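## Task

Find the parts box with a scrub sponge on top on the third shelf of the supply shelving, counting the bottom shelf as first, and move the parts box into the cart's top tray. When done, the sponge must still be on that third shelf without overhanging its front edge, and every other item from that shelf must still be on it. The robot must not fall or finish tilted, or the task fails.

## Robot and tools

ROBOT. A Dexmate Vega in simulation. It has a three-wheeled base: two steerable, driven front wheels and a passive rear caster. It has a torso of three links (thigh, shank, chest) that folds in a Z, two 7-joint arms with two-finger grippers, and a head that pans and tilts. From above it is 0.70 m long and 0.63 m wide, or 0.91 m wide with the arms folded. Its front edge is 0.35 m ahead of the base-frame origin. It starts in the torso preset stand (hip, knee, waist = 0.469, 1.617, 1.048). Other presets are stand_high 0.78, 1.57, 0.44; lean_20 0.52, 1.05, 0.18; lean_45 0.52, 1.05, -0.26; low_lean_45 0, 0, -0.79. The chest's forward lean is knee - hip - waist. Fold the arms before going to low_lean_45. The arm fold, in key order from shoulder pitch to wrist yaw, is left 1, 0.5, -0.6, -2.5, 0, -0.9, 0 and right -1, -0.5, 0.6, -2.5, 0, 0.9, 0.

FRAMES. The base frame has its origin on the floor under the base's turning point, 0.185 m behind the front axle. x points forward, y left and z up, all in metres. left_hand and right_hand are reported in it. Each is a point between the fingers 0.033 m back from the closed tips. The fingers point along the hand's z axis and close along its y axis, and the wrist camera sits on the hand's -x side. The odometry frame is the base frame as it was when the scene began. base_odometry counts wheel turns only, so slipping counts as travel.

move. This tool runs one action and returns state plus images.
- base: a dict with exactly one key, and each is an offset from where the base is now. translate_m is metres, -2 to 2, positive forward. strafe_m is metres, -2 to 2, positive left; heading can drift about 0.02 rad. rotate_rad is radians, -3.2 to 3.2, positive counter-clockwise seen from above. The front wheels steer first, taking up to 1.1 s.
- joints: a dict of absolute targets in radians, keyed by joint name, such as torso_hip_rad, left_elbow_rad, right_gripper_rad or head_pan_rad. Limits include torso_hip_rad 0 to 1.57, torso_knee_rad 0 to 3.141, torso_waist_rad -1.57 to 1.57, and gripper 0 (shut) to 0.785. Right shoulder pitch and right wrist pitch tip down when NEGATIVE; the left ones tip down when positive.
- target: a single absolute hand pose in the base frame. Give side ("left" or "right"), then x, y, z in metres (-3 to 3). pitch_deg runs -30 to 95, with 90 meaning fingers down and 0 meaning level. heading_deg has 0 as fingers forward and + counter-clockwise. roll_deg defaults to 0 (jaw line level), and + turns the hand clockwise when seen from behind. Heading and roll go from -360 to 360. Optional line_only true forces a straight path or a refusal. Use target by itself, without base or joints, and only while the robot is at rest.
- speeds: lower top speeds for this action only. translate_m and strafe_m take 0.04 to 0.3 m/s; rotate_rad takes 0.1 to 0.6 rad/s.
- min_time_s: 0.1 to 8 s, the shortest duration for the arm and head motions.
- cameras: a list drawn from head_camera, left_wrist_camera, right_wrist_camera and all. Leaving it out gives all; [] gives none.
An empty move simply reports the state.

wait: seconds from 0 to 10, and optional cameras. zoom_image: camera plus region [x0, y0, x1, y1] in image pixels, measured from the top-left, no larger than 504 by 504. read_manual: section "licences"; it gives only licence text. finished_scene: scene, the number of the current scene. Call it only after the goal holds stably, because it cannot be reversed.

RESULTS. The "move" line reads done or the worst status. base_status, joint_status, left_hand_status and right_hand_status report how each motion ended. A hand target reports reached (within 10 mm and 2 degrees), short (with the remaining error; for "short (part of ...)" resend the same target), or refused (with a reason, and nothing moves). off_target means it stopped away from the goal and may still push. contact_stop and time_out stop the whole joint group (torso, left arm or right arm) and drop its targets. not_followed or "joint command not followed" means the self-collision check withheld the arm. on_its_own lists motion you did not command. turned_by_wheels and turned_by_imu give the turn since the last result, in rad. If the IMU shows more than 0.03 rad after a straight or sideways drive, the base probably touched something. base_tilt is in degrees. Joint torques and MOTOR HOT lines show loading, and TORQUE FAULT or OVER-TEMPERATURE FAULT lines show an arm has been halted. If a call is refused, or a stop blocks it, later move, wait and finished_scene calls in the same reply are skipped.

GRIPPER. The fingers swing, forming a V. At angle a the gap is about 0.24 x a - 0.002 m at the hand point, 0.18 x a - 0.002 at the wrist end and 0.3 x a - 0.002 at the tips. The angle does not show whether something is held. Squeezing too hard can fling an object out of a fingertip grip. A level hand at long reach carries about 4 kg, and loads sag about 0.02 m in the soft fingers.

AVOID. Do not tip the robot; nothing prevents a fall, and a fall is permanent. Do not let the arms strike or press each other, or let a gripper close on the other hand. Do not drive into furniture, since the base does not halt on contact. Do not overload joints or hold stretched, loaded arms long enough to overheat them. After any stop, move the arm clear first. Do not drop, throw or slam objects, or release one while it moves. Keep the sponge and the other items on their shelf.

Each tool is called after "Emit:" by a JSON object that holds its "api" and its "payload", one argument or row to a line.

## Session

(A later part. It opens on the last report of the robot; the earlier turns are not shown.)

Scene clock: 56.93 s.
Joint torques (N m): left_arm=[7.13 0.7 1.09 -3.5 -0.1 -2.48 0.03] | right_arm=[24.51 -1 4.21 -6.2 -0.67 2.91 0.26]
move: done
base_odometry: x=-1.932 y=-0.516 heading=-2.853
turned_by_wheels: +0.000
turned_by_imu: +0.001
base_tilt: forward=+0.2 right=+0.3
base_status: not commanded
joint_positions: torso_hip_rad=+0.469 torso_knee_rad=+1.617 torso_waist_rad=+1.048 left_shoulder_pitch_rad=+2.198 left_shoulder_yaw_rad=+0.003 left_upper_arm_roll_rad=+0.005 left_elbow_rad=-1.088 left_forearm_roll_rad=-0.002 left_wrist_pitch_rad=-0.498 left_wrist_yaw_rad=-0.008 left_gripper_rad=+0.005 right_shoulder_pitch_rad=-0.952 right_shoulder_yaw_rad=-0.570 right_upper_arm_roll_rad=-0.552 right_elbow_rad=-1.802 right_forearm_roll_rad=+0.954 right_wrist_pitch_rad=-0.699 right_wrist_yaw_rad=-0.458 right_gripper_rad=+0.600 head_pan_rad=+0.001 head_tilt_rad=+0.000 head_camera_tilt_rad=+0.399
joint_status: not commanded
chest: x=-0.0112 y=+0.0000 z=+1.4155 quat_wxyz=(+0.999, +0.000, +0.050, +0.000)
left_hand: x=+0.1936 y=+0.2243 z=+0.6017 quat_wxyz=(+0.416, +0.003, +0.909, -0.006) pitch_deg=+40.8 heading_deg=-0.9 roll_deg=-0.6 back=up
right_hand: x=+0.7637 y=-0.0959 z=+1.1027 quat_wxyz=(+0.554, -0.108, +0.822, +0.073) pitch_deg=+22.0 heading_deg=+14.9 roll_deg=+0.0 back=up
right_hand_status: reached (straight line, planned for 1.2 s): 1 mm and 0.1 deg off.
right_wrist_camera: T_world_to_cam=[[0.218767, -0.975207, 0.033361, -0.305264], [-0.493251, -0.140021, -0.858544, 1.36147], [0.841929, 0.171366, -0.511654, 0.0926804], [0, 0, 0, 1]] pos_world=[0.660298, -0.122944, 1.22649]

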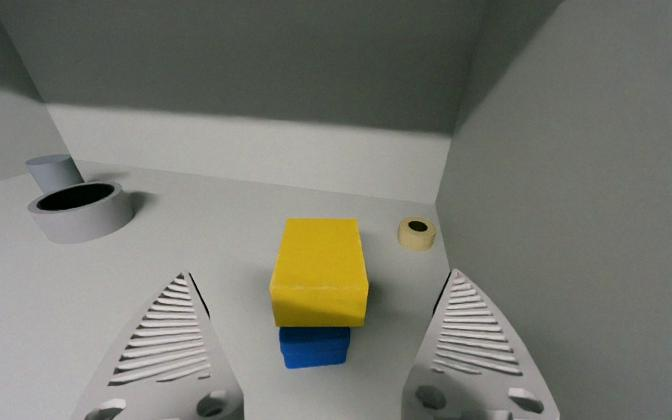

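Emit:
{"api": "move", "payload": {
  "target": {"side":"right","x":0.838,"y":-0.076,"z":1.077,"pitch_deg":22,"heading_deg":15,"line_only":true}
}}

Emit:
{"api": "zoom_image", "payload": {
  "camera": "head_camera",
  "region": [420, 230, 560, 330]
}}

Scene clock: 60.80 s.
Joint torques (N m): left_arm=[6.6 0.56 1.38 -4.58 -0.12 -2.48 0.1] | right_arm=[26.6 2.41 3.18 -7.85 -0.61 3.66 0.09]
move: done
base_odometry: x=-1.932 y=-0.516 heading=-2.853
turned_by_wheels: +0.000
turned_by_imu: +0.001
base_tilt: forward=+0.2 right=+0.3
base_status: not commanded
joint_positions: torso_hip_rad=+0.469 torso_knee_rad=+1.617 torso_waist_rad=+1.048 left_shoulder_pitch_rad=+2.198 left_shoulder_yaw_rad=+0.003 left_upper_arm_roll_rad=+0.005 left_elbow_rad=-1.088 left_forearm_roll_rad=-0.002 left_wrist_pitch_rad=-0.498 left_wrist_yaw_rad=-0.008 left_gripper_rad=+0.005 right_shoulder_pitch_rad=-0.760 right_shoulder_yaw_rad=-0.406 right_upper_arm_roll_rad=-0.680 right_elbow_rad=-1.371 right_forearm_roll_rad=+0.824 right_wrist_pitch_rad=-0.546 right_wrist_yaw_rad=-0.297 right_gripper_rad=+0.600 head_pan_rad=+0.001 head_tilt_rad=+0.000 head_camera_tilt_rad=+0.399
joint_status: not commanded
chest: x=-0.0112 y=+0.0000 z=+1.4155 quat_wxyz=(+0.999, +0.000, +0.050, +0.000)
left_hand: x=+0.1936 y=+0.2243 z=+0.6017 quat_wxyz=(+0.416, +0.003, +0.909, -0.006) pitch_deg=+40.8 heading_deg=-0.9 roll_deg=-0.6 back=up
right_hand: x=+0.8370 y=-0.0764 z=+1.0767 quat_wxyz=(+0.554, -0.108, +0.822, +0.073) pitch_deg=+22.0 heading_deg=+15.0 roll_deg=+0.0 back=up
right_hand_status: reached (straight line, planned for 1.7 s): 1 mm and 0.1 deg off.
pictures: head_camera, left_wrist_camera, right_wrist_camera
head_camera: T_world_to_cam=[[0.0138898, -0.999784, 0.0154922, 0.0067114], [-0.475074, -0.0202318, -0.879713, 1.31374], [0.879836, 0.00485907, -0.475252, 0.735031], [0, 0, 0, 1]] pos_world=[-0.022676, 0.0297177, 1.50494]
left_wrist_camera: T_world_to_cam=[[-0.0077029, -0.999253, 0.0378702, 0.199045], [-0.719238, -0.0207744, -0.694453, 0.624494], [0.694721, -0.032587, -0.718541, 0.458679], [0, 0, 0, 1]] pos_world=[0.13204, 0.226817, 0.755723]
right_wrist_camera: T_world_to_cam=[[0.219386, -0.97508, 0.0329966, -0.30154], [-0.493322, -0.140046, -0.858499, 1.37806], [0.841726, 0.172065, -0.511752, 0.0145941], [0, 0, 0, 1]] pos_world=[0.733699, -0.103545, 1.20049]

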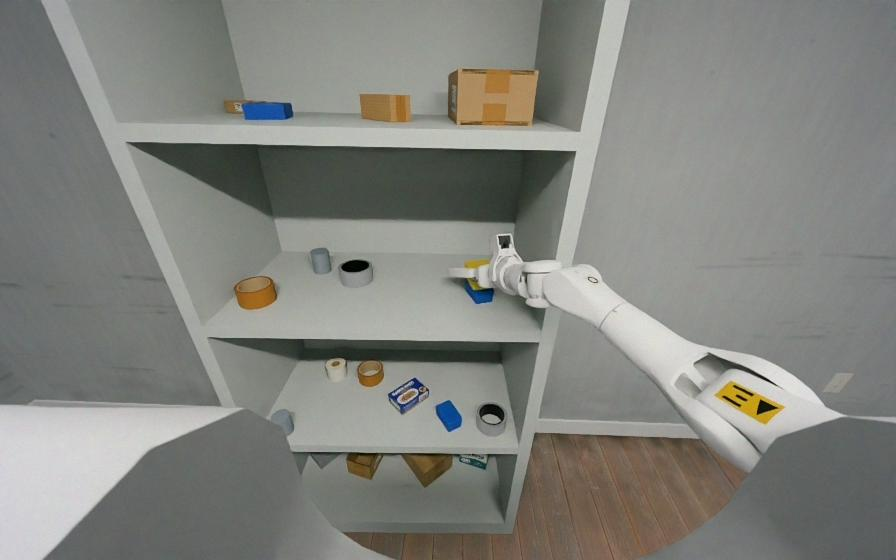

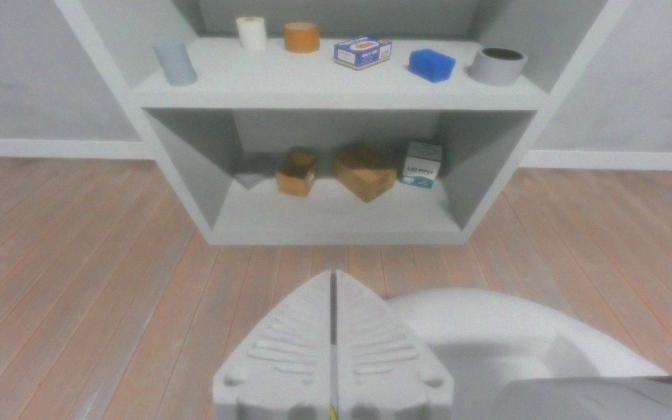

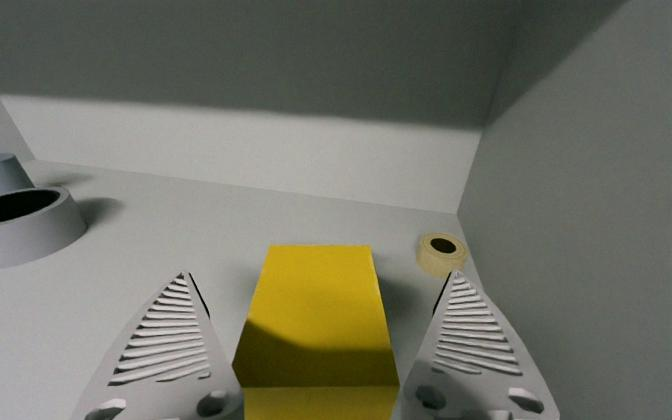

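Scaled by 3.600 (camera's finer frame: 960x600).

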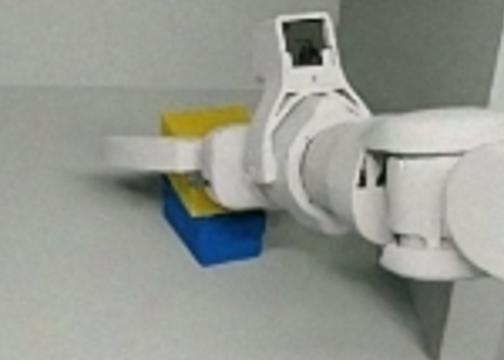

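Emit:
{"api": "move", "payload": {
  "joints": {"right_gripper_rad": 0.2},
  "cameras": []
}}

Emit:
{"api": "move", "payload": {
  "target": {"side":"right","x":0.838,"y":-0.076,"z":1.13,"pitch_deg":22,"heading_deg":15,"line_only":true},
  "cameras": ["head_camera","right_wrist_camera"]
}}

Emit:
{"api": "zoom_image", "payload": {
  "camera": "head_camera",
  "region": [420, 230, 560, 330]
}}

Scene clock: 62.37 s.
Joint torques (N m): left_arm=[7.03 0.32 1.18 -3.79 -0.05 -3.24 0.13] | right_arm=[27.89 1.99 2.99 -5.74 -0.4 3.03 0.21]
move: done
base_odometry: x=-1.932 y=-0.516 heading=-2.853
turned_by_wheels: +0.000
turned_by_imu: +0.000
base_tilt: forward=+0.1 right=+0.3
base_status: not commanded
joint_positions: torso_hip_rad=+0.469 torso_knee_rad=+1.617 torso_waist_rad=+1.048 left_shoulder_pitch_rad=+2.198 left_shoulder_yaw_rad=+0.003 left_upper_arm_roll_rad=+0.005 left_elbow_rad=-1.088 left_forearm_roll_rad=-0.002 left_wrist_pitch_rad=-0.498 left_wrist_yaw_rad=-0.008 left_gripper_rad=+0.005 right_shoulder_pitch_rad=-0.758 right_shoulder_yaw_rad=-0.404 right_upper_arm_roll_rad=-0.682 right_elbow_rad=-1.365 right_forearm_roll_rad=+0.822 right_wrist_pitch_rad=-0.544 right_wrist_yaw_rad=-0.295 right_gripper_rad=+0.201 head_pan_rad=+0.001 head_tilt_rad=+0.000 head_camera_tilt_rad=+0.399
joint_status: all done
chest: x=-0.0112 y=+0.0000 z=+1.4155 quat_wxyz=(+0.999, +0.000, +0.050, +0.000)
left_hand: x=+0.1936 y=+0.2243 z=+0.6017 quat_wxyz=(+0.416, +0.003, +0.909, -0.006) pitch_deg=+40.8 heading_deg=-0.9 roll_deg=-0.6 back=up
right_hand: x=+0.8378 y=-0.0762 z=+1.0766 quat_wxyz=(+0.554, -0.108, +0.822, +0.073) pitch_deg=+22.0 heading_deg=+15.0 roll_deg=+0.0 back=up

Scene clock: 64.40 s.
Joint torques (N m): left_arm=[6.64 0.11 1.48 -3.57 -0.08 -2.54 0.2] | right_arm=[28.15 -1.35 9.28 -11.34 -0.08 3.16 -0.34]
move: done
base_odometry: x=-1.932 y=-0.516 heading=-2.853
turned_by_wheels: +0.000
turned_by_imu: +0.001
base_tilt: forward=+0.1 right=+0.4
base_status: not commanded
joint_positions: torso_hip_rad=+0.469 torso_knee_rad=+1.617 torso_waist_rad=+1.048 left_shoulder_pitch_rad=+2.198 left_shoulder_yaw_rad=+0.003 left_upper_arm_roll_rad=+0.005 left_elbow_rad=-1.088 left_forearm_roll_rad=-0.002 left_wrist_pitch_rad=-0.498 left_wrist_yaw_rad=-0.008 left_gripper_rad=+0.005 right_shoulder_pitch_rad=-0.712 right_shoulder_yaw_rad=-0.419 right_upper_arm_roll_rad=-0.637 right_elbow_rad=-1.458 right_forearm_roll_rad=+0.880 right_wrist_pitch_rad=-0.672 right_wrist_yaw_rad=-0.347 right_gripper_rad=+0.201 head_pan_rad=+0.001 head_tilt_rad=+0.000 head_camera_tilt_rad=+0.399
joint_status: not commanded
chest: x=-0.0112 y=+0.0000 z=+1.4155 quat_wxyz=(+0.999, +0.000, +0.050, +0.000)
left_hand: x=+0.1936 y=+0.2243 z=+0.6017 quat_wxyz=(+0.416, +0.003, +0.909, -0.006) pitch_deg=+40.8 heading_deg=-0.9 roll_deg=-0.6 back=up
right_hand: x=+0.8378 y=-0.0759 z=+1.1268 quat_wxyz=(+0.554, -0.108, +0.822, +0.073) pitch_deg=+22.1 heading_deg=+15.0 roll_deg=+0.0 back=up
right_hand_status: reached (straight line, planned for 0.8 s): 3 mm and 0.1 deg off.
head_camera: T_world_to_cam=[[0.0138898, -0.999784, 0.0154922, 0.0067114], [-0.475074, -0.0202318, -0.879713, 1.31374], [0.879836, 0.00485907, -0.475252, 0.735031], [0, 0, 0, 1]] pos_world=[-0.022676, 0.0297177, 1.50494]
right_wrist_camera: T_world_to_cam=[[0.21985, -0.974961, 0.0334221, -0.303767], [-0.493703, -0.140747, -0.858165, 1.42147], [0.841382, 0.172167, -0.512284, 0.0403695], [0, 0, 0, 1]] pos_world=[0.7346, -0.103045, 1.25069]

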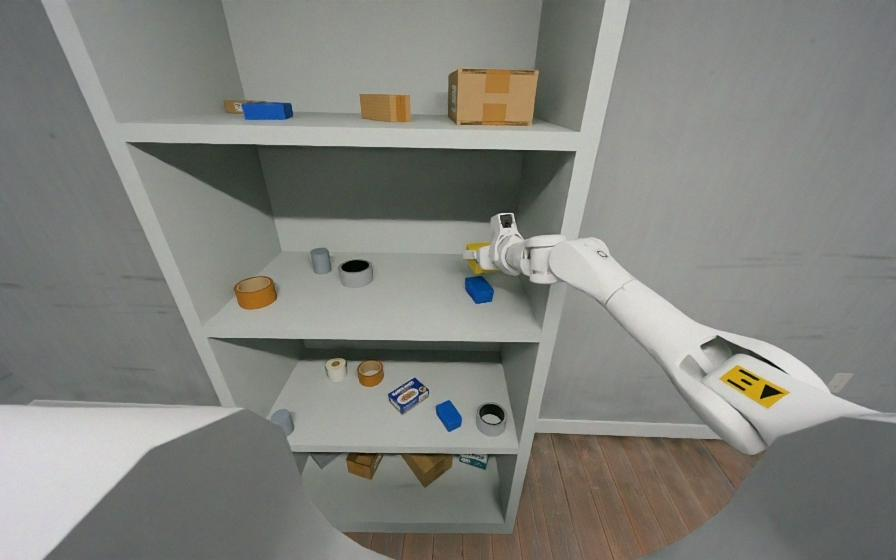

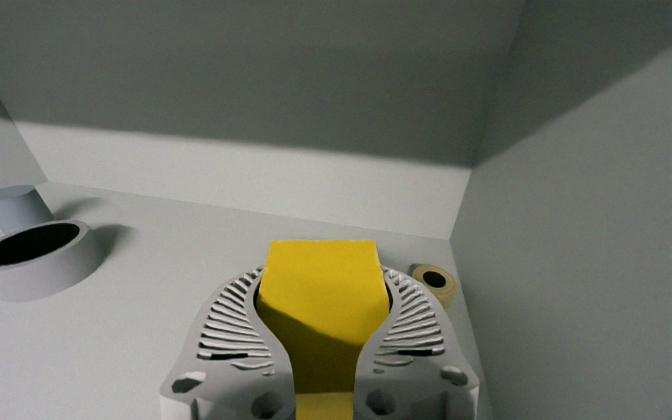

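Scaled by 3.600 (camera's finer frame: 960x600).

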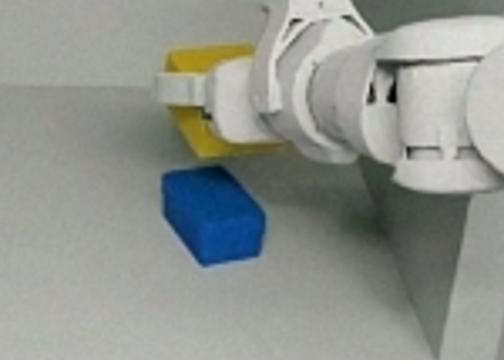

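Emit:
{"api": "move", "payload": {
  "base": {"translate_m": 0.08},
  "speeds": {"translate_m": 0.1},
  "cameras": []
}}

Emit:
{"api": "move", "payload": {
  "target": {"side":"right","x":0.74,"y":0.09,"z":1.12,"pitch_deg":22,"heading_deg":15},
  "cameras": []
}}

Emit:
{"api": "move", "payload": {
  "target": {"side":"right","x":0.74,"y":0.09,"z":1.04,"pitch_deg":22,"heading_deg":15,"line_only":true},
  "cameras": ["head_camera","right_wrist_camera"]
}}

Emit:
{"api": "zoom_image", "payload": {
  "camera": "head_camera",
  "region": [400, 230, 540, 330]
}}

Scene clock: 66.60 s.
Joint torques (N m): left_arm=[8.16 0.79 1.2 -3.9 -0.01 -2.02 0.04] | right_arm=[29.83 -1.46 9.24 -11.02 -0.38 2.66 -0.28]
move: done
base_odometry: x=-2.009 y=-0.538 heading=-2.853
turned_by_wheels: +0.000
turned_by_imu: +0.000
base_tilt: forward=+0.1 right=+0.3
base_status: done
joint_positions: torso_hip_rad=+0.469 torso_knee_rad=+1.617 torso_waist_rad=+1.048 left_shoulder_pitch_rad=+2.198 left_shoulder_yaw_rad=+0.003 left_upper_arm_roll_rad=+0.005 left_elbow_rad=-1.088 left_forearm_roll_rad=-0.002 left_wrist_pitch_rad=-0.498 left_wrist_yaw_rad=-0.008 left_gripper_rad=+0.005 right_shoulder_pitch_rad=-0.710 right_shoulder_yaw_rad=-0.420 right_upper_arm_roll_rad=-0.635 right_elbow_rad=-1.462 right_forearm_roll_rad=+0.882 right_wrist_pitch_rad=-0.678 right_wrist_yaw_rad=-0.349 right_gripper_rad=+0.201 head_pan_rad=+0.001 head_tilt_rad=+0.000 head_camera_tilt_rad=+0.399
joint_status: not commanded
chest: x=-0.0110 y=+0.0000 z=+1.4155 quat_wxyz=(+0.999, +0.000, +0.050, +0.000)
left_hand: x=+0.1936 y=+0.2243 z=+0.6016 quat_wxyz=(+0.416, +0.003, +0.909, -0.006) pitch_deg=+40.8 heading_deg=-0.9 roll_deg=-0.6 back=up
right_hand: x=+0.8379 y=-0.0759 z=+1.1288 quat_wxyz=(+0.554, -0.108, +0.822, +0.073) pitch_deg=+22.1 heading_deg=+15.0 roll_deg=+0.0 back=up

Scene clock: 69.77 s.
Joint torques (N m): left_arm=[6.94 0.89 1.1 -4.4 -0.09 -2.86 0.08] | right_arm=[13.57 5.29 2.74 -12.1 -1 2.83 -0.35]
move: done
base_odometry: x=-2.009 y=-0.538 heading=-2.853
turned_by_wheels: +0.000
turned_by_imu: +0.001
base_tilt: forward=+0.2 right=+0.3
base_status: not commanded
joint_positions: torso_hip_rad=+0.469 torso_knee_rad=+1.617 torso_waist_rad=+1.048 left_shoulder_pitch_rad=+2.198 left_shoulder_yaw_rad=+0.003 left_upper_arm_roll_rad=+0.005 left_elbow_rad=-1.088 left_forearm_roll_rad=-0.002 left_wrist_pitch_rad=-0.498 left_wrist_yaw_rad=-0.008 left_gripper_rad=+0.005 right_shoulder_pitch_rad=-0.841 right_shoulder_yaw_rad=-0.152 right_upper_arm_roll_rad=-0.750 right_elbow_rad=-1.666 right_forearm_roll_rad=+0.860 right_wrist_pitch_rad=-0.739 right_wrist_yaw_rad=-0.757 right_gripper_rad=+0.201 head_pan_rad=+0.001 head_tilt_rad=+0.000 head_camera_tilt_rad=+0.399
joint_status: not commanded
chest: x=-0.0110 y=+0.0000 z=+1.4155 quat_wxyz=(+0.999, +0.000, +0.050, +0.000)
left_hand: x=+0.1936 y=+0.2243 z=+0.6016 quat_wxyz=(+0.416, +0.003, +0.909, -0.006) pitch_deg=+40.8 heading_deg=-0.9 roll_deg=-0.6 back=up
right_hand: x=+0.7416 y=+0.0877 z=+1.1194 quat_wxyz=(+0.554, -0.108, +0.822, +0.073) pitch_deg=+22.1 heading_deg=+15.0 roll_deg=+0.0 back=up
right_hand_status: reached (straight line, planned for 1.6 s): 3 mm and 0.1 deg off.

Scene clock: 72.17 s.
Joint torques (N m): left_arm=[7.47 1.11 1.13 -4.45 -0.09 -2.94 -0.1] | right_arm=[12.57 3.24 2.54 -7.62 -1.06 2.79 0.22]
move: done
base_odometry: x=-2.009 y=-0.538 heading=-2.853
turned_by_wheels: +0.000
turned_by_imu: +0.001
base_tilt: forward=+0.1 right=+0.3
base_status: not commanded
joint_positions: torso_hip_rad=+0.469 torso_knee_rad=+1.617 torso_waist_rad=+1.048 left_shoulder_pitch_rad=+2.198 left_shoulder_yaw_rad=+0.003 left_upper_arm_roll_rad=+0.005 left_elbow_rad=-1.088 left_forearm_roll_rad=-0.002 left_wrist_pitch_rad=-0.498 left_wrist_yaw_rad=-0.008 left_gripper_rad=+0.005 right_shoulder_pitch_rad=-0.907 right_shoulder_yaw_rad=-0.161 right_upper_arm_roll_rad=-0.832 right_elbow_rad=-1.517 right_forearm_roll_rad=+0.758 right_wrist_pitch_rad=-0.532 right_wrist_yaw_rad=-0.656 right_gripper_rad=+0.201 head_pan_rad=+0.001 head_tilt_rad=+0.000 head_camera_tilt_rad=+0.399
joint_status: not commanded
chest: x=-0.0110 y=+0.0000 z=+1.4155 quat_wxyz=(+0.999, +0.000, +0.050, +0.000)
left_hand: x=+0.1936 y=+0.2243 z=+0.6016 quat_wxyz=(+0.416, +0.003, +0.909, -0.006) pitch_deg=+40.8 heading_deg=-0.9 roll_deg=-0.6 back=up
right_hand: x=+0.7402 y=+0.0899 z=+1.0419 quat_wxyz=(+0.554, -0.108, +0.822, +0.073) pitch_deg=+22.0 heading_deg=+15.0 roll_deg=+0.0 back=up
right_hand_status: reached (straight line, planned for 1.0 s): 2 mm and 0.0 deg off.
head_camera: T_world_to_cam=[[0.013893, -0.999784, 0.0154883, 0.00671328], [-0.475313, -0.0202312, -0.879584, 1.31368], [0.879707, 0.00485826, -0.475491, 0.735125], [0, 0, 0, 1]] pos_world=[-0.0223771, 0.0297177, 1.50494]
right_wrist_camera: T_world_to_cam=[[0.219296, -0.975097, 0.0330965, -0.117035], [-0.493066, -0.140033, -0.858648, 1.32369], [0.8419, 0.171979, -0.511495, 0.0493296], [0, 0, 0, 1]] pos_world=[0.636798, 0.0627552, 1.16569]

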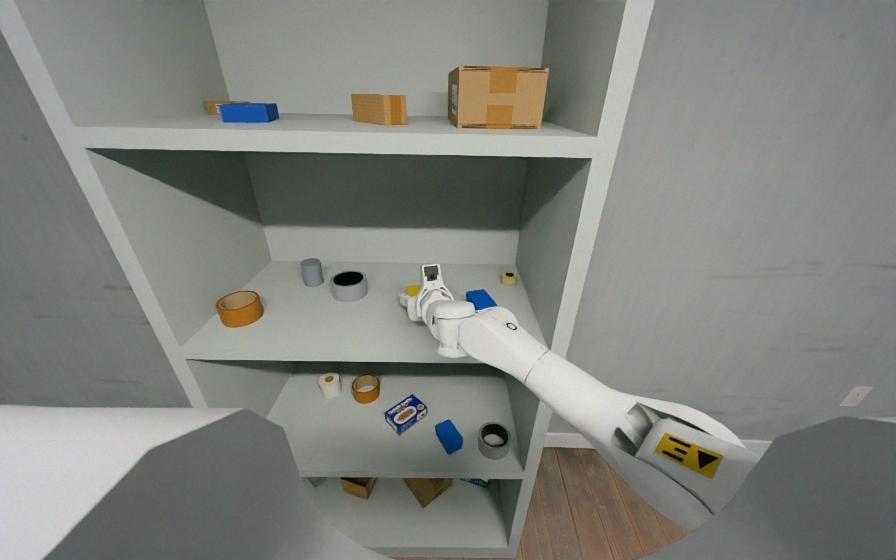

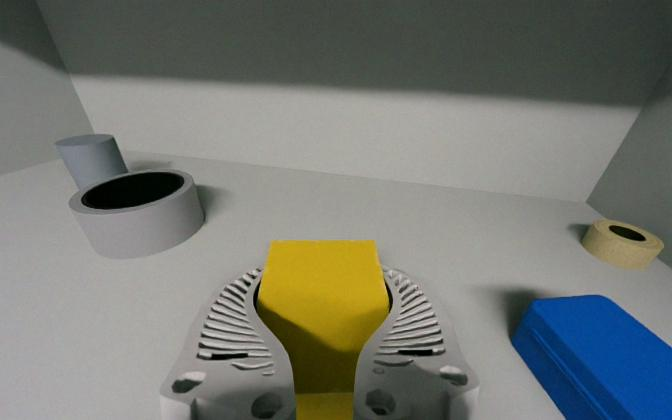

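Scaled by 3.600 (camera's finer frame: 960x600).

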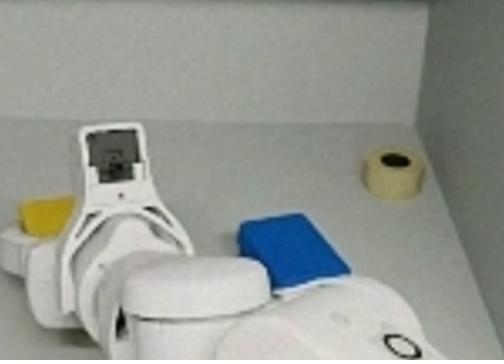

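Emit:
{"api": "move", "payload": {
  "target": {"side":"right","x":0.74,"y":0.095,"z":1.026,"pitch_deg":22,"heading_deg":15,"line_only":true},
  "cameras": ["right_wrist_camera"]
}}

Emit:
{"api": "move", "payload": {
  "target": {"side":"right","x":0.74,"y":0.095,"z":1.018,"pitch_deg":22,"heading_deg":15,"line_only":true},
  "cameras": ["right_wrist_camera"]
}}

Scene clock: 74.03 s.
Joint torques (N m): left_arm=[7.34 0.62 1.33 -3.36 -0.11 -2.65 -0.01] | right_arm=[-5.3 4.81 -6.36 3.64 3.16 -5.43 2.35]
move: done
base_odometry: x=-2.009 y=-0.538 heading=-2.853
turned_by_wheels: +0.000
turned_by_imu: +0.000
base_tilt: forward=+0.2 right=+0.2
base_status: not commanded
joint_positions: torso_hip_rad=+0.469 torso_knee_rad=+1.617 torso_waist_rad=+1.048 left_shoulder_pitch_rad=+2.198 left_shoulder_yaw_rad=+0.003 left_upper_arm_roll_rad=+0.005 left_elbow_rad=-1.088 left_forearm_roll_rad=-0.002 left_wrist_pitch_rad=-0.498 left_wrist_yaw_rad=-0.008 left_gripper_rad=+0.005 right_shoulder_pitch_rad=-0.911 right_shoulder_yaw_rad=-0.146 right_upper_arm_roll_rad=-0.849 right_elbow_rad=-1.469 right_forearm_roll_rad=+0.736 right_wrist_pitch_rad=-0.487 right_wrist_yaw_rad=-0.640 right_gripper_rad=+0.200 head_pan_rad=+0.001 head_tilt_rad=+0.000 head_camera_tilt_rad=+0.399
joint_status: not commanded
chest: x=-0.0116 y=+0.0000 z=+1.4155 quat_wxyz=(+0.999, +0.000, +0.050, +0.000)
left_hand: x=+0.1936 y=+0.2243 z=+0.6018 quat_wxyz=(+0.417, +0.003, +0.909, -0.006) pitch_deg=+40.7 heading_deg=-0.9 roll_deg=-0.6 back=up
right_hand: x=+0.7408 y=+0.0939 z=+1.0305 quat_wxyz=(+0.556, -0.107, +0.821, +0.073) pitch_deg=+21.7 heading_deg=+14.9 roll_deg=+0.0 back=up
right_hand_status: reached (straight line, planned for 0.5 s): 5 mm and 0.3 deg off.
right_wrist_camera: T_world_to_cam=[[0.217909, -0.975409, 0.0330756, -0.111807], [-0.488977, -0.138443, -0.861241, 1.31421], [0.84464, 0.171498, -0.50712, 0.035744], [0, 0, 0, 1]] pos_world=[0.636793, 0.0667556, 1.15368]

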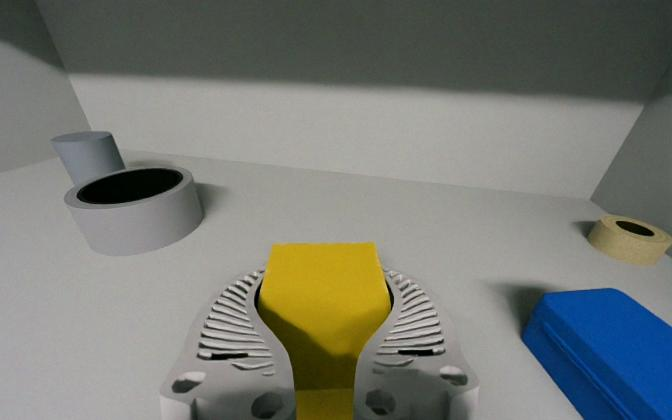

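Scene clock: 75.13 s.
Joint torques (N m): left_arm=[6.61 1.5 0.98 -4.25 -0.06 -2.34 -0.08] | right_arm=[-23.88 2.12 -9.91 18.14 5.86 -11.78 3.14]
move: done
base_odometry: x=-2.009 y=-0.538 heading=-2.853
turned_by_wheels: +0.000
turned_by_imu: +0.000
base_tilt: forward=+0.1 right=+0.3
base_status: not commanded
joint_positions: torso_hip_rad=+0.470 torso_knee_rad=+1.616 torso_waist_rad=+1.049 left_shoulder_pitch_rad=+2.198 left_shoulder_yaw_rad=+0.003 left_upper_arm_roll_rad=+0.005 left_elbow_rad=-1.088 left_forearm_roll_rad=-0.002 left_wrist_pitch_rad=-0.498 left_wrist_yaw_rad=-0.008 left_gripper_rad=+0.005 right_shoulder_pitch_rad=-0.913 right_shoulder_yaw_rad=-0.141 right_upper_arm_roll_rad=-0.856 right_elbow_rad=-1.444 right_forearm_roll_rad=+0.726 right_wrist_pitch_rad=-0.461 right_wrist_yaw_rad=-0.629 right_gripper_rad=+0.200 head_pan_rad=+0.001 head_tilt_rad=+0.000 head_camera_tilt_rad=+0.399
joint_status: not commanded
chest: x=-0.0126 y=+0.0000 z=+1.4155 quat_wxyz=(+0.999, +0.000, +0.049, +0.000)
left_hand: x=+0.1936 y=+0.2243 z=+0.6021 quat_wxyz=(+0.417, +0.003, +0.909, -0.006) pitch_deg=+40.7 heading_deg=-0.9 roll_deg=-0.6 back=up
right_hand: x=+0.7413 y=+0.0945 z=+1.0255 quat_wxyz=(+0.558, -0.107, +0.819, +0.073) pitch_deg=+21.5 heading_deg=+14.9 roll_deg=+0.0 back=up
right_hand_status: reached (straight line, planned for 0.4 s): 8 mm and 0.6 deg off.
right_wrist_camera: T_world_to_cam=[[0.217171, -0.9756, 0.0322835, -0.109723], [-0.485035, -0.136553, -0.863768, 1.30975], [0.8471, 0.171926, -0.502855, 0.026463], [0, 0, 0, 1]] pos_world=[0.636688, 0.0672547, 1.14817]

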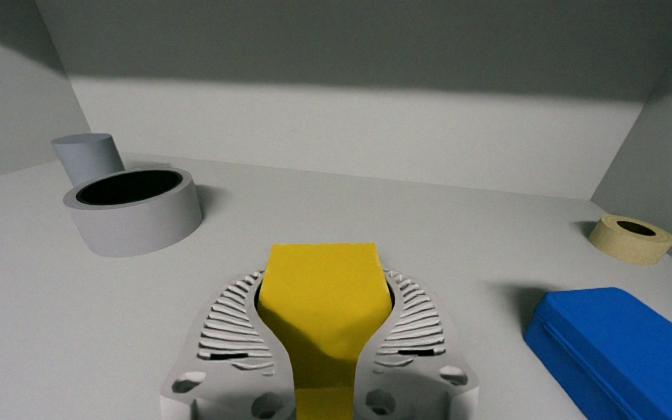

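Emit:
{"api": "move", "payload": {
  "target": {"side":"right","x":0.74,"y":0.095,"z":1.031,"pitch_deg":22,"heading_deg":15},
  "cameras": []
}}

Emit:
{"api": "move", "payload": {
  "joints": {"right_gripper_rad": 0.6},
  "cameras": ["right_wrist_camera"]
}}

Scene clock: 76.57 s.
Joint torques (N m): left_arm=[7.36 0.74 1.37 -4.42 -0.01 -2.72 0] | right_arm=[4.43 2.68 -0.25 -0.77 3.23 -4.58 2.45]
move: done
base_odometry: x=-2.009 y=-0.538 heading=-2.853
turned_by_wheels: +0.000
turned_by_imu: +0.000
base_tilt: forward=+0.2 right=+0.3
base_status: not commanded
joint_positions: torso_hip_rad=+0.469 torso_knee_rad=+1.617 torso_waist_rad=+1.048 left_shoulder_pitch_rad=+2.198 left_shoulder_yaw_rad=+0.003 left_upper_arm_roll_rad=+0.005 left_elbow_rad=-1.088 left_forearm_roll_rad=-0.002 left_wrist_pitch_rad=-0.498 left_wrist_yaw_rad=-0.008 left_gripper_rad=+0.005 right_shoulder_pitch_rad=-0.908 right_shoulder_yaw_rad=-0.143 right_upper_arm_roll_rad=-0.849 right_elbow_rad=-1.464 right_forearm_roll_rad=+0.737 right_wrist_pitch_rad=-0.488 right_wrist_yaw_rad=-0.639 right_gripper_rad=+0.201 head_pan_rad=+0.001 head_tilt_rad=+0.000 head_camera_tilt_rad=+0.399
joint_status: not commanded
chest: x=-0.0121 y=+0.0000 z=+1.4155 quat_wxyz=(+0.999, +0.000, +0.049, +0.000)
left_hand: x=+0.1936 y=+0.2243 z=+0.6019 quat_wxyz=(+0.417, +0.003, +0.909, -0.006) pitch_deg=+40.7 heading_deg=-0.9 roll_deg=-0.6 back=up
right_hand: x=+0.7411 y=+0.0946 z=+1.0306 quat_wxyz=(+0.556, -0.107, +0.821, +0.073) pitch_deg=+21.8 heading_deg=+14.9 roll_deg=+0.0 back=up
right_hand_status: reached (straight line, planned for 0.4 s): 1 mm and 0.2 deg off.

Scene clock: 77.60 s.
Joint torques (N m): left_arm=[7.47 -0.24 1.12 -4.06 -0.07 -2.58 0.12] | right_arm=[14.79 2.35 5.65 -6.33 1.2 -0.33 0.64]
move: done
base_odometry: x=-2.009 y=-0.538 heading=-2.853
turned_by_wheels: +0.000
turned_by_imu: +0.001
base_tilt: forward=+0.2 right=+0.3
base_status: not commanded
joint_positions: torso_hip_rad=+0.469 torso_knee_rad=+1.617 torso_waist_rad=+1.048 left_shoulder_pitch_rad=+2.198 left_shoulder_yaw_rad=+0.003 left_upper_arm_roll_rad=+0.005 left_elbow_rad=-1.088 left_forearm_roll_rad=-0.002 left_wrist_pitch_rad=-0.498 left_wrist_yaw_rad=-0.008 left_gripper_rad=+0.005 right_shoulder_pitch_rad=-0.908 right_shoulder_yaw_rad=-0.143 right_upper_arm_roll_rad=-0.848 right_elbow_rad=-1.467 right_forearm_roll_rad=+0.739 right_wrist_pitch_rad=-0.494 right_wrist_yaw_rad=-0.640 right_gripper_rad=+0.600 head_pan_rad=+0.000 head_tilt_rad=+0.000 head_camera_tilt_rad=+0.399
joint_status: all done
chest: x=-0.0116 y=+0.0000 z=+1.4155 quat_wxyz=(+0.999, +0.000, +0.050, +0.000)
left_hand: x=+0.1936 y=+0.2243 z=+0.6018 quat_wxyz=(+0.417, +0.003, +0.909, -0.006) pitch_deg=+40.7 heading_deg=-0.9 roll_deg=-0.6 back=up
right_hand: x=+0.7407 y=+0.0949 z=+1.0302 quat_wxyz=(+0.554, -0.108, +0.822, +0.073) pitch_deg=+22.0 heading_deg=+15.0 roll_deg=+0.0 back=up
right_wrist_camera: T_world_to_cam=[[0.219432, -0.975054, 0.0334498, -0.112354], [-0.492684, -0.140339, -0.858818, 1.31442], [0.842088, 0.171971, -0.511188, 0.0416236], [0, 0, 0, 1]] pos_world=[0.637198, 0.0677553, 1.15389]

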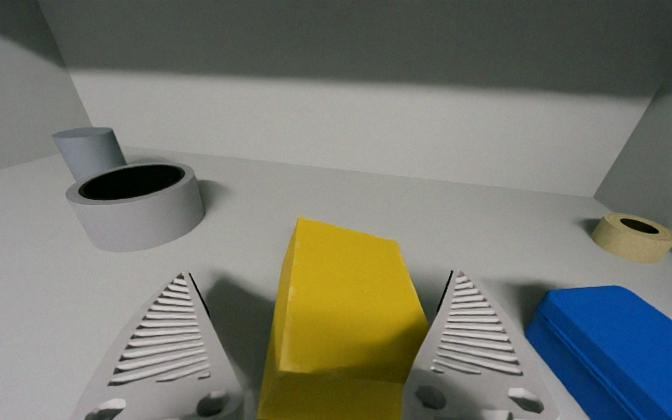

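Emit:
{"api": "move", "payload": {
  "target": {"side":"right","x":0.742,"y":0.084,"z":1.034,"pitch_deg":22,"heading_deg":15,"line_only":true},
  "cameras": ["right_wrist_camera","head_camera"]
}}

Emit:
{"api": "zoom_image", "payload": {
  "camera": "head_camera",
  "region": [380, 230, 520, 330]
}}

Scene clock: 79.07 s.
Joint torques (N m): left_arm=[6.91 1.04 1.09 -4.23 -0.05 -2.28 0.14] | right_arm=[12.4 3.85 6.72 -11.36 0.35 1.17 0.65]
move: done
base_odometry: x=-2.009 y=-0.538 heading=-2.853
turned_by_wheels: +0.000
turned_by_imu: +0.000
base_tilt: forward=+0.2 right=+0.4
base_status: not commanded
joint_positions: torso_hip_rad=+0.469 torso_knee_rad=+1.617 torso_waist_rad=+1.048 left_shoulder_pitch_rad=+2.198 left_shoulder_yaw_rad=+0.003 left_upper_arm_roll_rad=+0.005 left_elbow_rad=-1.088 left_forearm_roll_rad=-0.002 left_wrist_pitch_rad=-0.498 left_wrist_yaw_rad=-0.008 left_gripper_rad=+0.005 right_shoulder_pitch_rad=-0.911 right_shoulder_yaw_rad=-0.167 right_upper_arm_roll_rad=-0.837 right_elbow_rad=-1.494 right_forearm_roll_rad=+0.749 right_wrist_pitch_rad=-0.508 right_wrist_yaw_rad=-0.636 right_gripper_rad=+0.600 head_pan_rad=+0.000 head_tilt_rad=+0.000 head_camera_tilt_rad=+0.399
joint_status: not commanded
chest: x=-0.0113 y=+0.0000 z=+1.4155 quat_wxyz=(+0.999, +0.000, +0.050, +0.000)
left_hand: x=+0.1936 y=+0.2243 z=+0.6017 quat_wxyz=(+0.417, +0.003, +0.909, -0.006) pitch_deg=+40.8 heading_deg=-0.9 roll_deg=-0.6 back=up
right_hand: x=+0.7420 y=+0.0857 z=+1.0328 quat_wxyz=(+0.554, -0.108, +0.822, +0.073) pitch_deg=+22.0 heading_deg=+15.0 roll_deg=+0.0 back=up
right_hand_status: reached (straight line, planned for 0.4 s): 2 mm and 0.1 deg off.
pictures: head_camera, right_wrist_camera
head_camera: T_world_to_cam=[[0.0138863, -0.999784, 0.0154955, 0.00670776], [-0.474877, -0.0202319, -0.87982, 1.31386], [0.879943, 0.00485897, -0.475055, 0.734825], [0, 0, 0, 1]] pos_world=[-0.0227751, 0.0297177, 1.50494]
right_wrist_camera: T_world_to_cam=[[0.219606, -0.975002, 0.0338389, -0.122189], [-0.493048, -0.140849, -0.858525, 1.31608], [0.84183, 0.171853, -0.511654, 0.0441], [0, 0, 0, 1]] pos_world=[0.638599, 0.0586556, 1.15659]

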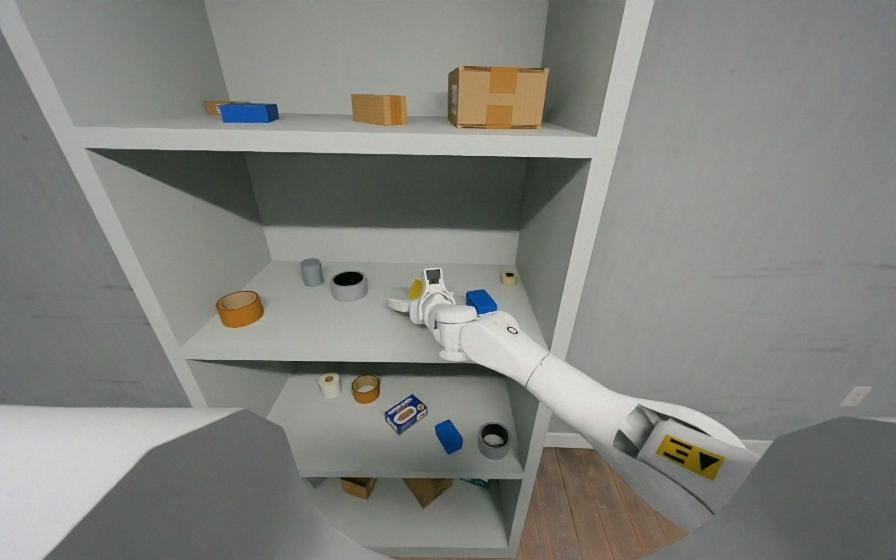

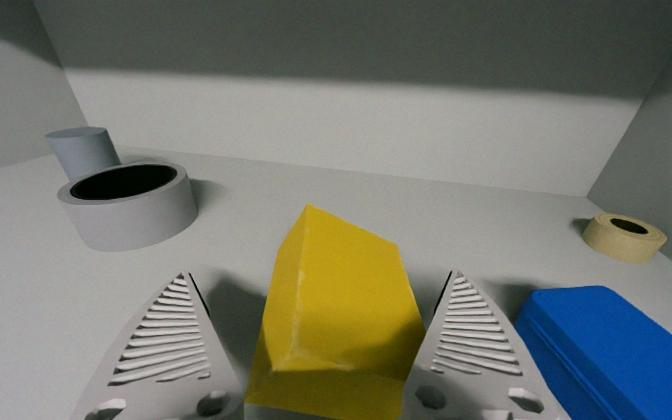

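Scaled by 3.600 (camera's finer frame: 960x600).

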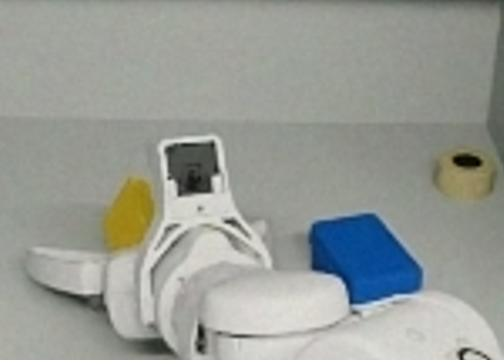

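Emit:
{"api": "move", "payload": {
  "target": {"side":"right","x":0.742,"y":0.1,"z":1.036,"pitch_deg":22,"heading_deg":15,"line_only":true},
  "cameras": ["right_wrist_camera"]
}}

Emit:
{"api": "move", "payload": {
  "joints": {"right_gripper_rad": 0.74},
  "cameras": ["right_wrist_camera"]
}}

Scene clock: 80.97 s.
Joint torques (N m): left_arm=[7.54 0.45 1.06 -4.07 -0.1 -2.29 0.04] | right_arm=[20.51 6.62 0.92 -5.46 -0.24 1.79 0.29]
move: done
base_odometry: x=-2.009 y=-0.538 heading=-2.853
turned_by_wheels: +0.000
turned_by_imu: +0.000
base_tilt: forward=+0.1 right=+0.3
base_status: not commanded
joint_positions: torso_hip_rad=+0.469 torso_knee_rad=+1.617 torso_waist_rad=+1.048 left_shoulder_pitch_rad=+2.198 left_shoulder_yaw_rad=+0.003 left_upper_arm_roll_rad=+0.005 left_elbow_rad=-1.088 left_forearm_roll_rad=-0.002 left_wrist_pitch_rad=-0.498 left_wrist_yaw_rad=-0.008 left_gripper_rad=+0.005 right_shoulder_pitch_rad=-0.899 right_shoulder_yaw_rad=-0.136 right_upper_arm_roll_rad=-0.846 right_elbow_rad=-1.469 right_forearm_roll_rad=+0.743 right_wrist_pitch_rad=-0.505 right_wrist_yaw_rad=-0.647 right_gripper_rad=+0.600 head_pan_rad=+0.000 head_tilt_rad=+0.000 head_camera_tilt_rad=+0.399
joint_status: not commanded
chest: x=-0.0113 y=+0.0000 z=+1.4155 quat_wxyz=(+0.999, +0.000, +0.050, +0.000)
left_hand: x=+0.1936 y=+0.2243 z=+0.6017 quat_wxyz=(+0.416, +0.003, +0.909, -0.006) pitch_deg=+40.8 heading_deg=-0.9 roll_deg=-0.6 back=up
right_hand: x=+0.7421 y=+0.0977 z=+1.0355 quat_wxyz=(+0.554, -0.108, +0.822, +0.073) pitch_deg=+22.0 heading_deg=+15.0 roll_deg=+0.0 back=up
right_hand_status: reached (straight line, planned for 0.4 s): 2 mm and 0.0 deg off.
right_wrist_camera: T_world_to_cam=[[0.219466, -0.975051, 0.0333137, -0.109994], [-0.492694, -0.140239, -0.858828, 1.32012], [0.842073, 0.17207, -0.51118, 0.0425807], [0, 0, 0, 1]] pos_world=[0.638698, 0.0705552, 1.15919]

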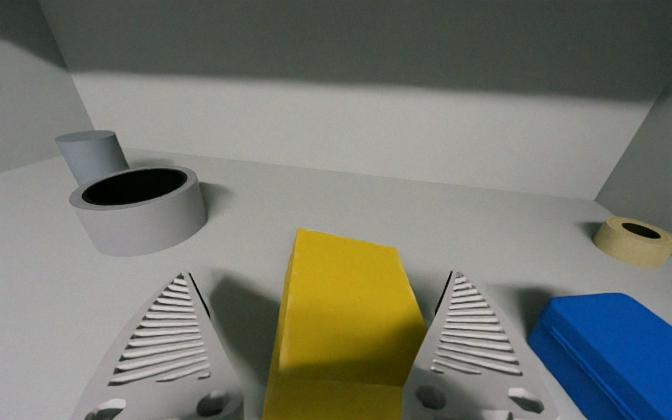

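Scene clock: 81.60 s.
Joint torques (N m): left_arm=[7.86 0.47 1.14 -3.15 -0.06 -2.77 0.11] | right_arm=[23.74 7.2 0.96 -8.08 -0.74 2.8 -0.57]
move: done
base_odometry: x=-2.009 y=-0.538 heading=-2.853
turned_by_wheels: +0.000
turned_by_imu: +0.000
base_tilt: forward=+0.1 right=+0.2
base_status: not commanded
joint_positions: torso_hip_rad=+0.469 torso_knee_rad=+1.617 torso_waist_rad=+1.048 left_shoulder_pitch_rad=+2.198 left_shoulder_yaw_rad=+0.003 left_upper_arm_roll_rad=+0.005 left_elbow_rad=-1.088 left_forearm_roll_rad=-0.002 left_wrist_pitch_rad=-0.498 left_wrist_yaw_rad=-0.008 left_gripper_rad=+0.005 right_shoulder_pitch_rad=-0.898 right_shoulder_yaw_rad=-0.132 right_upper_arm_roll_rad=-0.847 right_elbow_rad=-1.465 right_forearm_roll_rad=+0.743 right_wrist_pitch_rad=-0.505 right_wrist_yaw_rad=-0.648 right_gripper_rad=+0.740 head_pan_rad=+0.000 head_tilt_rad=+0.000 head_camera_tilt_rad=+0.399
joint_status: all done
chest: x=-0.0112 y=+0.0000 z=+1.4155 quat_wxyz=(+0.999, +0.000, +0.050, +0.000)
left_hand: x=+0.1936 y=+0.2243 z=+0.6017 quat_wxyz=(+0.416, +0.003, +0.909, -0.006) pitch_deg=+40.8 heading_deg=-0.9 roll_deg=-0.6 back=up
right_hand: x=+0.7419 y=+0.0993 z=+1.0354 quat_wxyz=(+0.554, -0.108, +0.822, +0.073) pitch_deg=+22.1 heading_deg=+15.0 roll_deg=+0.0 back=up
right_wrist_camera: T_world_to_cam=[[0.219716, -0.974992, 0.033392, -0.108667], [-0.493198, -0.140545, -0.858489, 1.32024], [0.841713, 0.172155, -0.511744, 0.0432676], [0, 0, 0, 1]] pos_world=[0.638599, 0.0721551, 1.15919]

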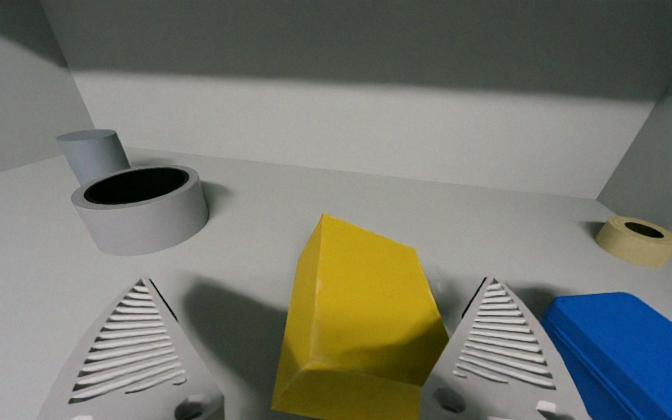

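Emit:
{"api": "move", "payload": {
  "target": {"side":"right","x":0.708,"y":0.088,"z":1.050,"pitch_deg":22,"heading_deg":15,"line_only":true},
  "cameras": ["right_wrist_camera"]
}}

Scene clock: 84.33 s.
Joint torques (N m): left_arm=[7.35 0.64 0.96 -3.54 -0.02 -2.87 0.2] | right_arm=[10.38 2.3 8.72 -12.35 -0.67 1.65 -0.53]
move: done
base_odometry: x=-2.009 y=-0.538 heading=-2.853
turned_by_wheels: +0.000
turned_by_imu: +0.001
base_tilt: forward=+0.1 right=+0.3
base_status: not commanded
joint_positions: torso_hip_rad=+0.469 torso_knee_rad=+1.617 torso_waist_rad=+1.048 left_shoulder_pitch_rad=+2.198 left_shoulder_yaw_rad=+0.003 left_upper_arm_roll_rad=+0.005 left_elbow_rad=-1.088 left_forearm_roll_rad=-0.002 left_wrist_pitch_rad=-0.498 left_wrist_yaw_rad=-0.008 left_gripper_rad=+0.005 right_shoulder_pitch_rad=-0.973 right_shoulder_yaw_rad=-0.202 right_upper_arm_roll_rad=-0.825 right_elbow_rad=-1.675 right_forearm_roll_rad=+0.776 right_wrist_pitch_rad=-0.590 right_wrist_yaw_rad=-0.728 right_gripper_rad=+0.740 head_pan_rad=+0.000 head_tilt_rad=+0.000 head_camera_tilt_rad=+0.399
joint_status: not commanded
chest: x=-0.0112 y=+0.0000 z=+1.4155 quat_wxyz=(+0.999, +0.000, +0.050, +0.000)
left_hand: x=+0.1936 y=+0.2243 z=+0.6017 quat_wxyz=(+0.416, +0.003, +0.909, -0.006) pitch_deg=+40.8 heading_deg=-0.9 roll_deg=-0.6 back=up
right_hand: x=+0.7088 y=+0.0884 z=+1.0491 quat_wxyz=(+0.554, -0.108, +0.822, +0.073) pitch_deg=+22.0 heading_deg=+15.0 roll_deg=+0.0 back=up
right_hand_status: reached (straight line, planned for 1.0 s): 1 mm and 0.1 deg off.
right_wrist_camera: T_world_to_cam=[[0.22005, -0.974903, 0.0338022, -0.113146], [-0.492998, -0.141044, -0.858522, 1.31405], [0.841743, 0.172253, -0.511661, 0.0799787], [0, 0, 0, 1]] pos_world=[0.605399, 0.061255, 1.17289]

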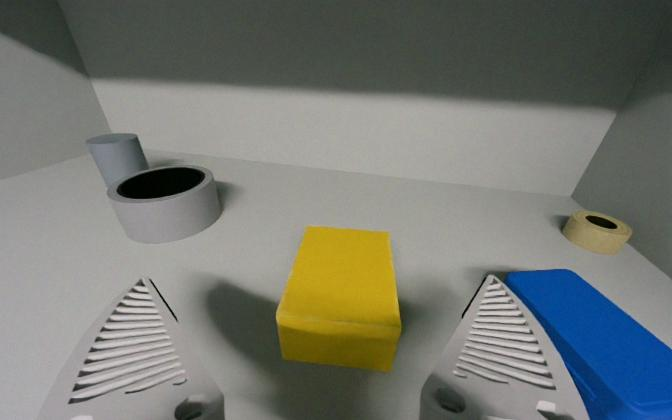

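Emit:
{"api": "move", "payload": {
  "target": {"side":"right","x":0.63,"y":0.067,"z":1.10,"pitch_deg":22,"heading_deg":15},
  "cameras": ["right_wrist_camera","head_camera"]
}}

Emit:
{"api": "zoom_image", "payload": {
  "camera": "head_camera",
  "region": [380, 240, 540, 350]
}}

Scene clock: 87.80 s.
Joint torques (N m): left_arm=[6.32 -0.18 1.15 -3.98 -0.06 -2.82 -0.08] | right_arm=[9.19 1.94 7.18 -11.53 -0.84 1.68 -0.57]
move: done
base_odometry: x=-2.009 y=-0.538 heading=-2.853
turned_by_wheels: +0.000
turned_by_imu: +0.001
base_tilt: forward=+0.1 right=+0.3
base_status: not commanded
joint_positions: torso_hip_rad=+0.469 torso_knee_rad=+1.617 torso_waist_rad=+1.048 left_shoulder_pitch_rad=+2.198 left_shoulder_yaw_rad=+0.003 left_upper_arm_roll_rad=+0.005 left_elbow_rad=-1.088 left_forearm_roll_rad=-0.002 left_wrist_pitch_rad=-0.498 left_wrist_yaw_rad=-0.008 left_gripper_rad=+0.005 right_shoulder_pitch_rad=-1.114 right_shoulder_yaw_rad=-0.291 right_upper_arm_roll_rad=-0.749 right_elbow_rad=-2.097 right_forearm_roll_rad=+0.891 right_wrist_pitch_rad=-0.805 right_wrist_yaw_rad=-0.937 right_gripper_rad=+0.740 head_pan_rad=+0.000 head_tilt_rad=+0.000 head_camera_tilt_rad=+0.399
joint_status: not commanded
chest: x=-0.0112 y=+0.0000 z=+1.4155 quat_wxyz=(+0.999, +0.000, +0.050, +0.000)
left_hand: x=+0.1936 y=+0.2243 z=+0.6017 quat_wxyz=(+0.416, +0.003, +0.909, -0.006) pitch_deg=+40.8 heading_deg=-0.9 roll_deg=-0.6 back=up
right_hand: x=+0.6310 y=+0.0675 z=+1.0988 quat_wxyz=(+0.554, -0.108, +0.822, +0.073) pitch_deg=+22.1 heading_deg=+15.0 roll_deg=+0.0 back=up
right_hand_status: reached (straight line, planned for 1.7 s): 2 mm and 0.1 deg off.
pictures: head_camera, right_wrist_camera
head_camera: T_world_to_cam=[[0.0138875, -0.999784, 0.0154928, 0.00671058], [-0.474997, -0.0202307, -0.879755, 1.31381], [0.879878, 0.00485856, -0.475175, 0.734916], [0, 0, 0, 1]] pos_world=[-0.0226756, 0.0297177, 1.50494]
right_wrist_camera: T_world_to_cam=[[0.220134, -0.974894, 0.0335072, -0.117766], [-0.493134, -0.140857, -0.858474, 1.31542], [0.841641, 0.172456, -0.511761, 0.174662], [0, 0, 0, 1]] pos_world=[0.527599, 0.0403547, 1.22259]

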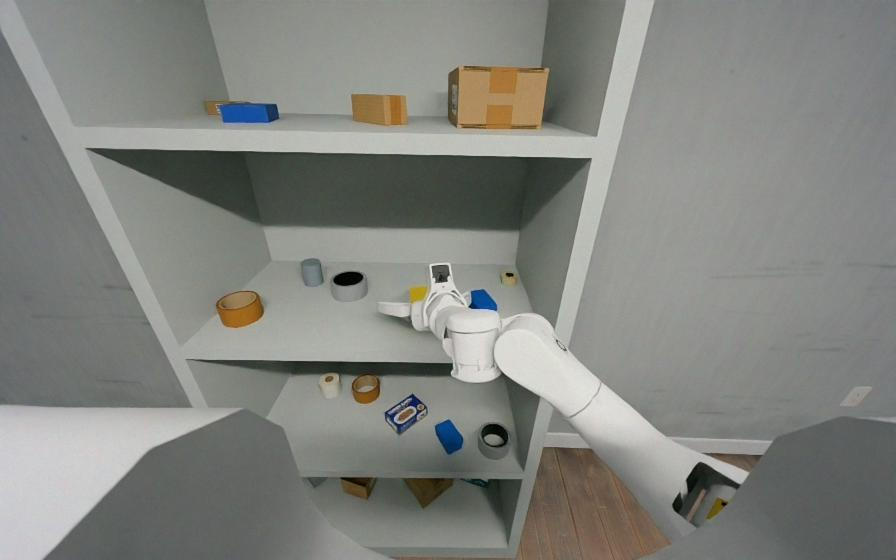

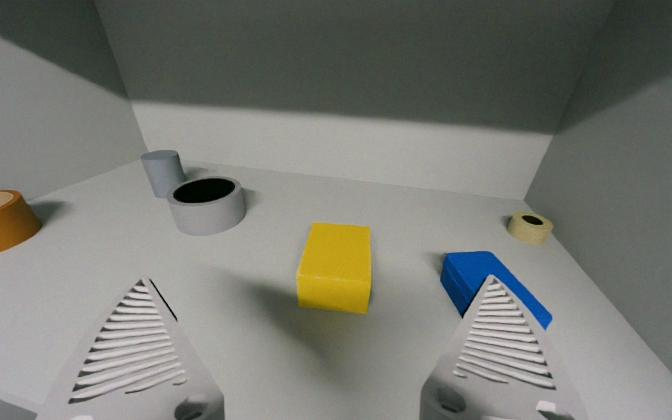

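Scaled by 3.150 (camera's finer frame: 960x600).

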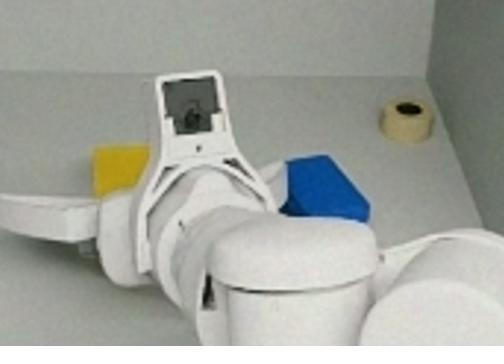

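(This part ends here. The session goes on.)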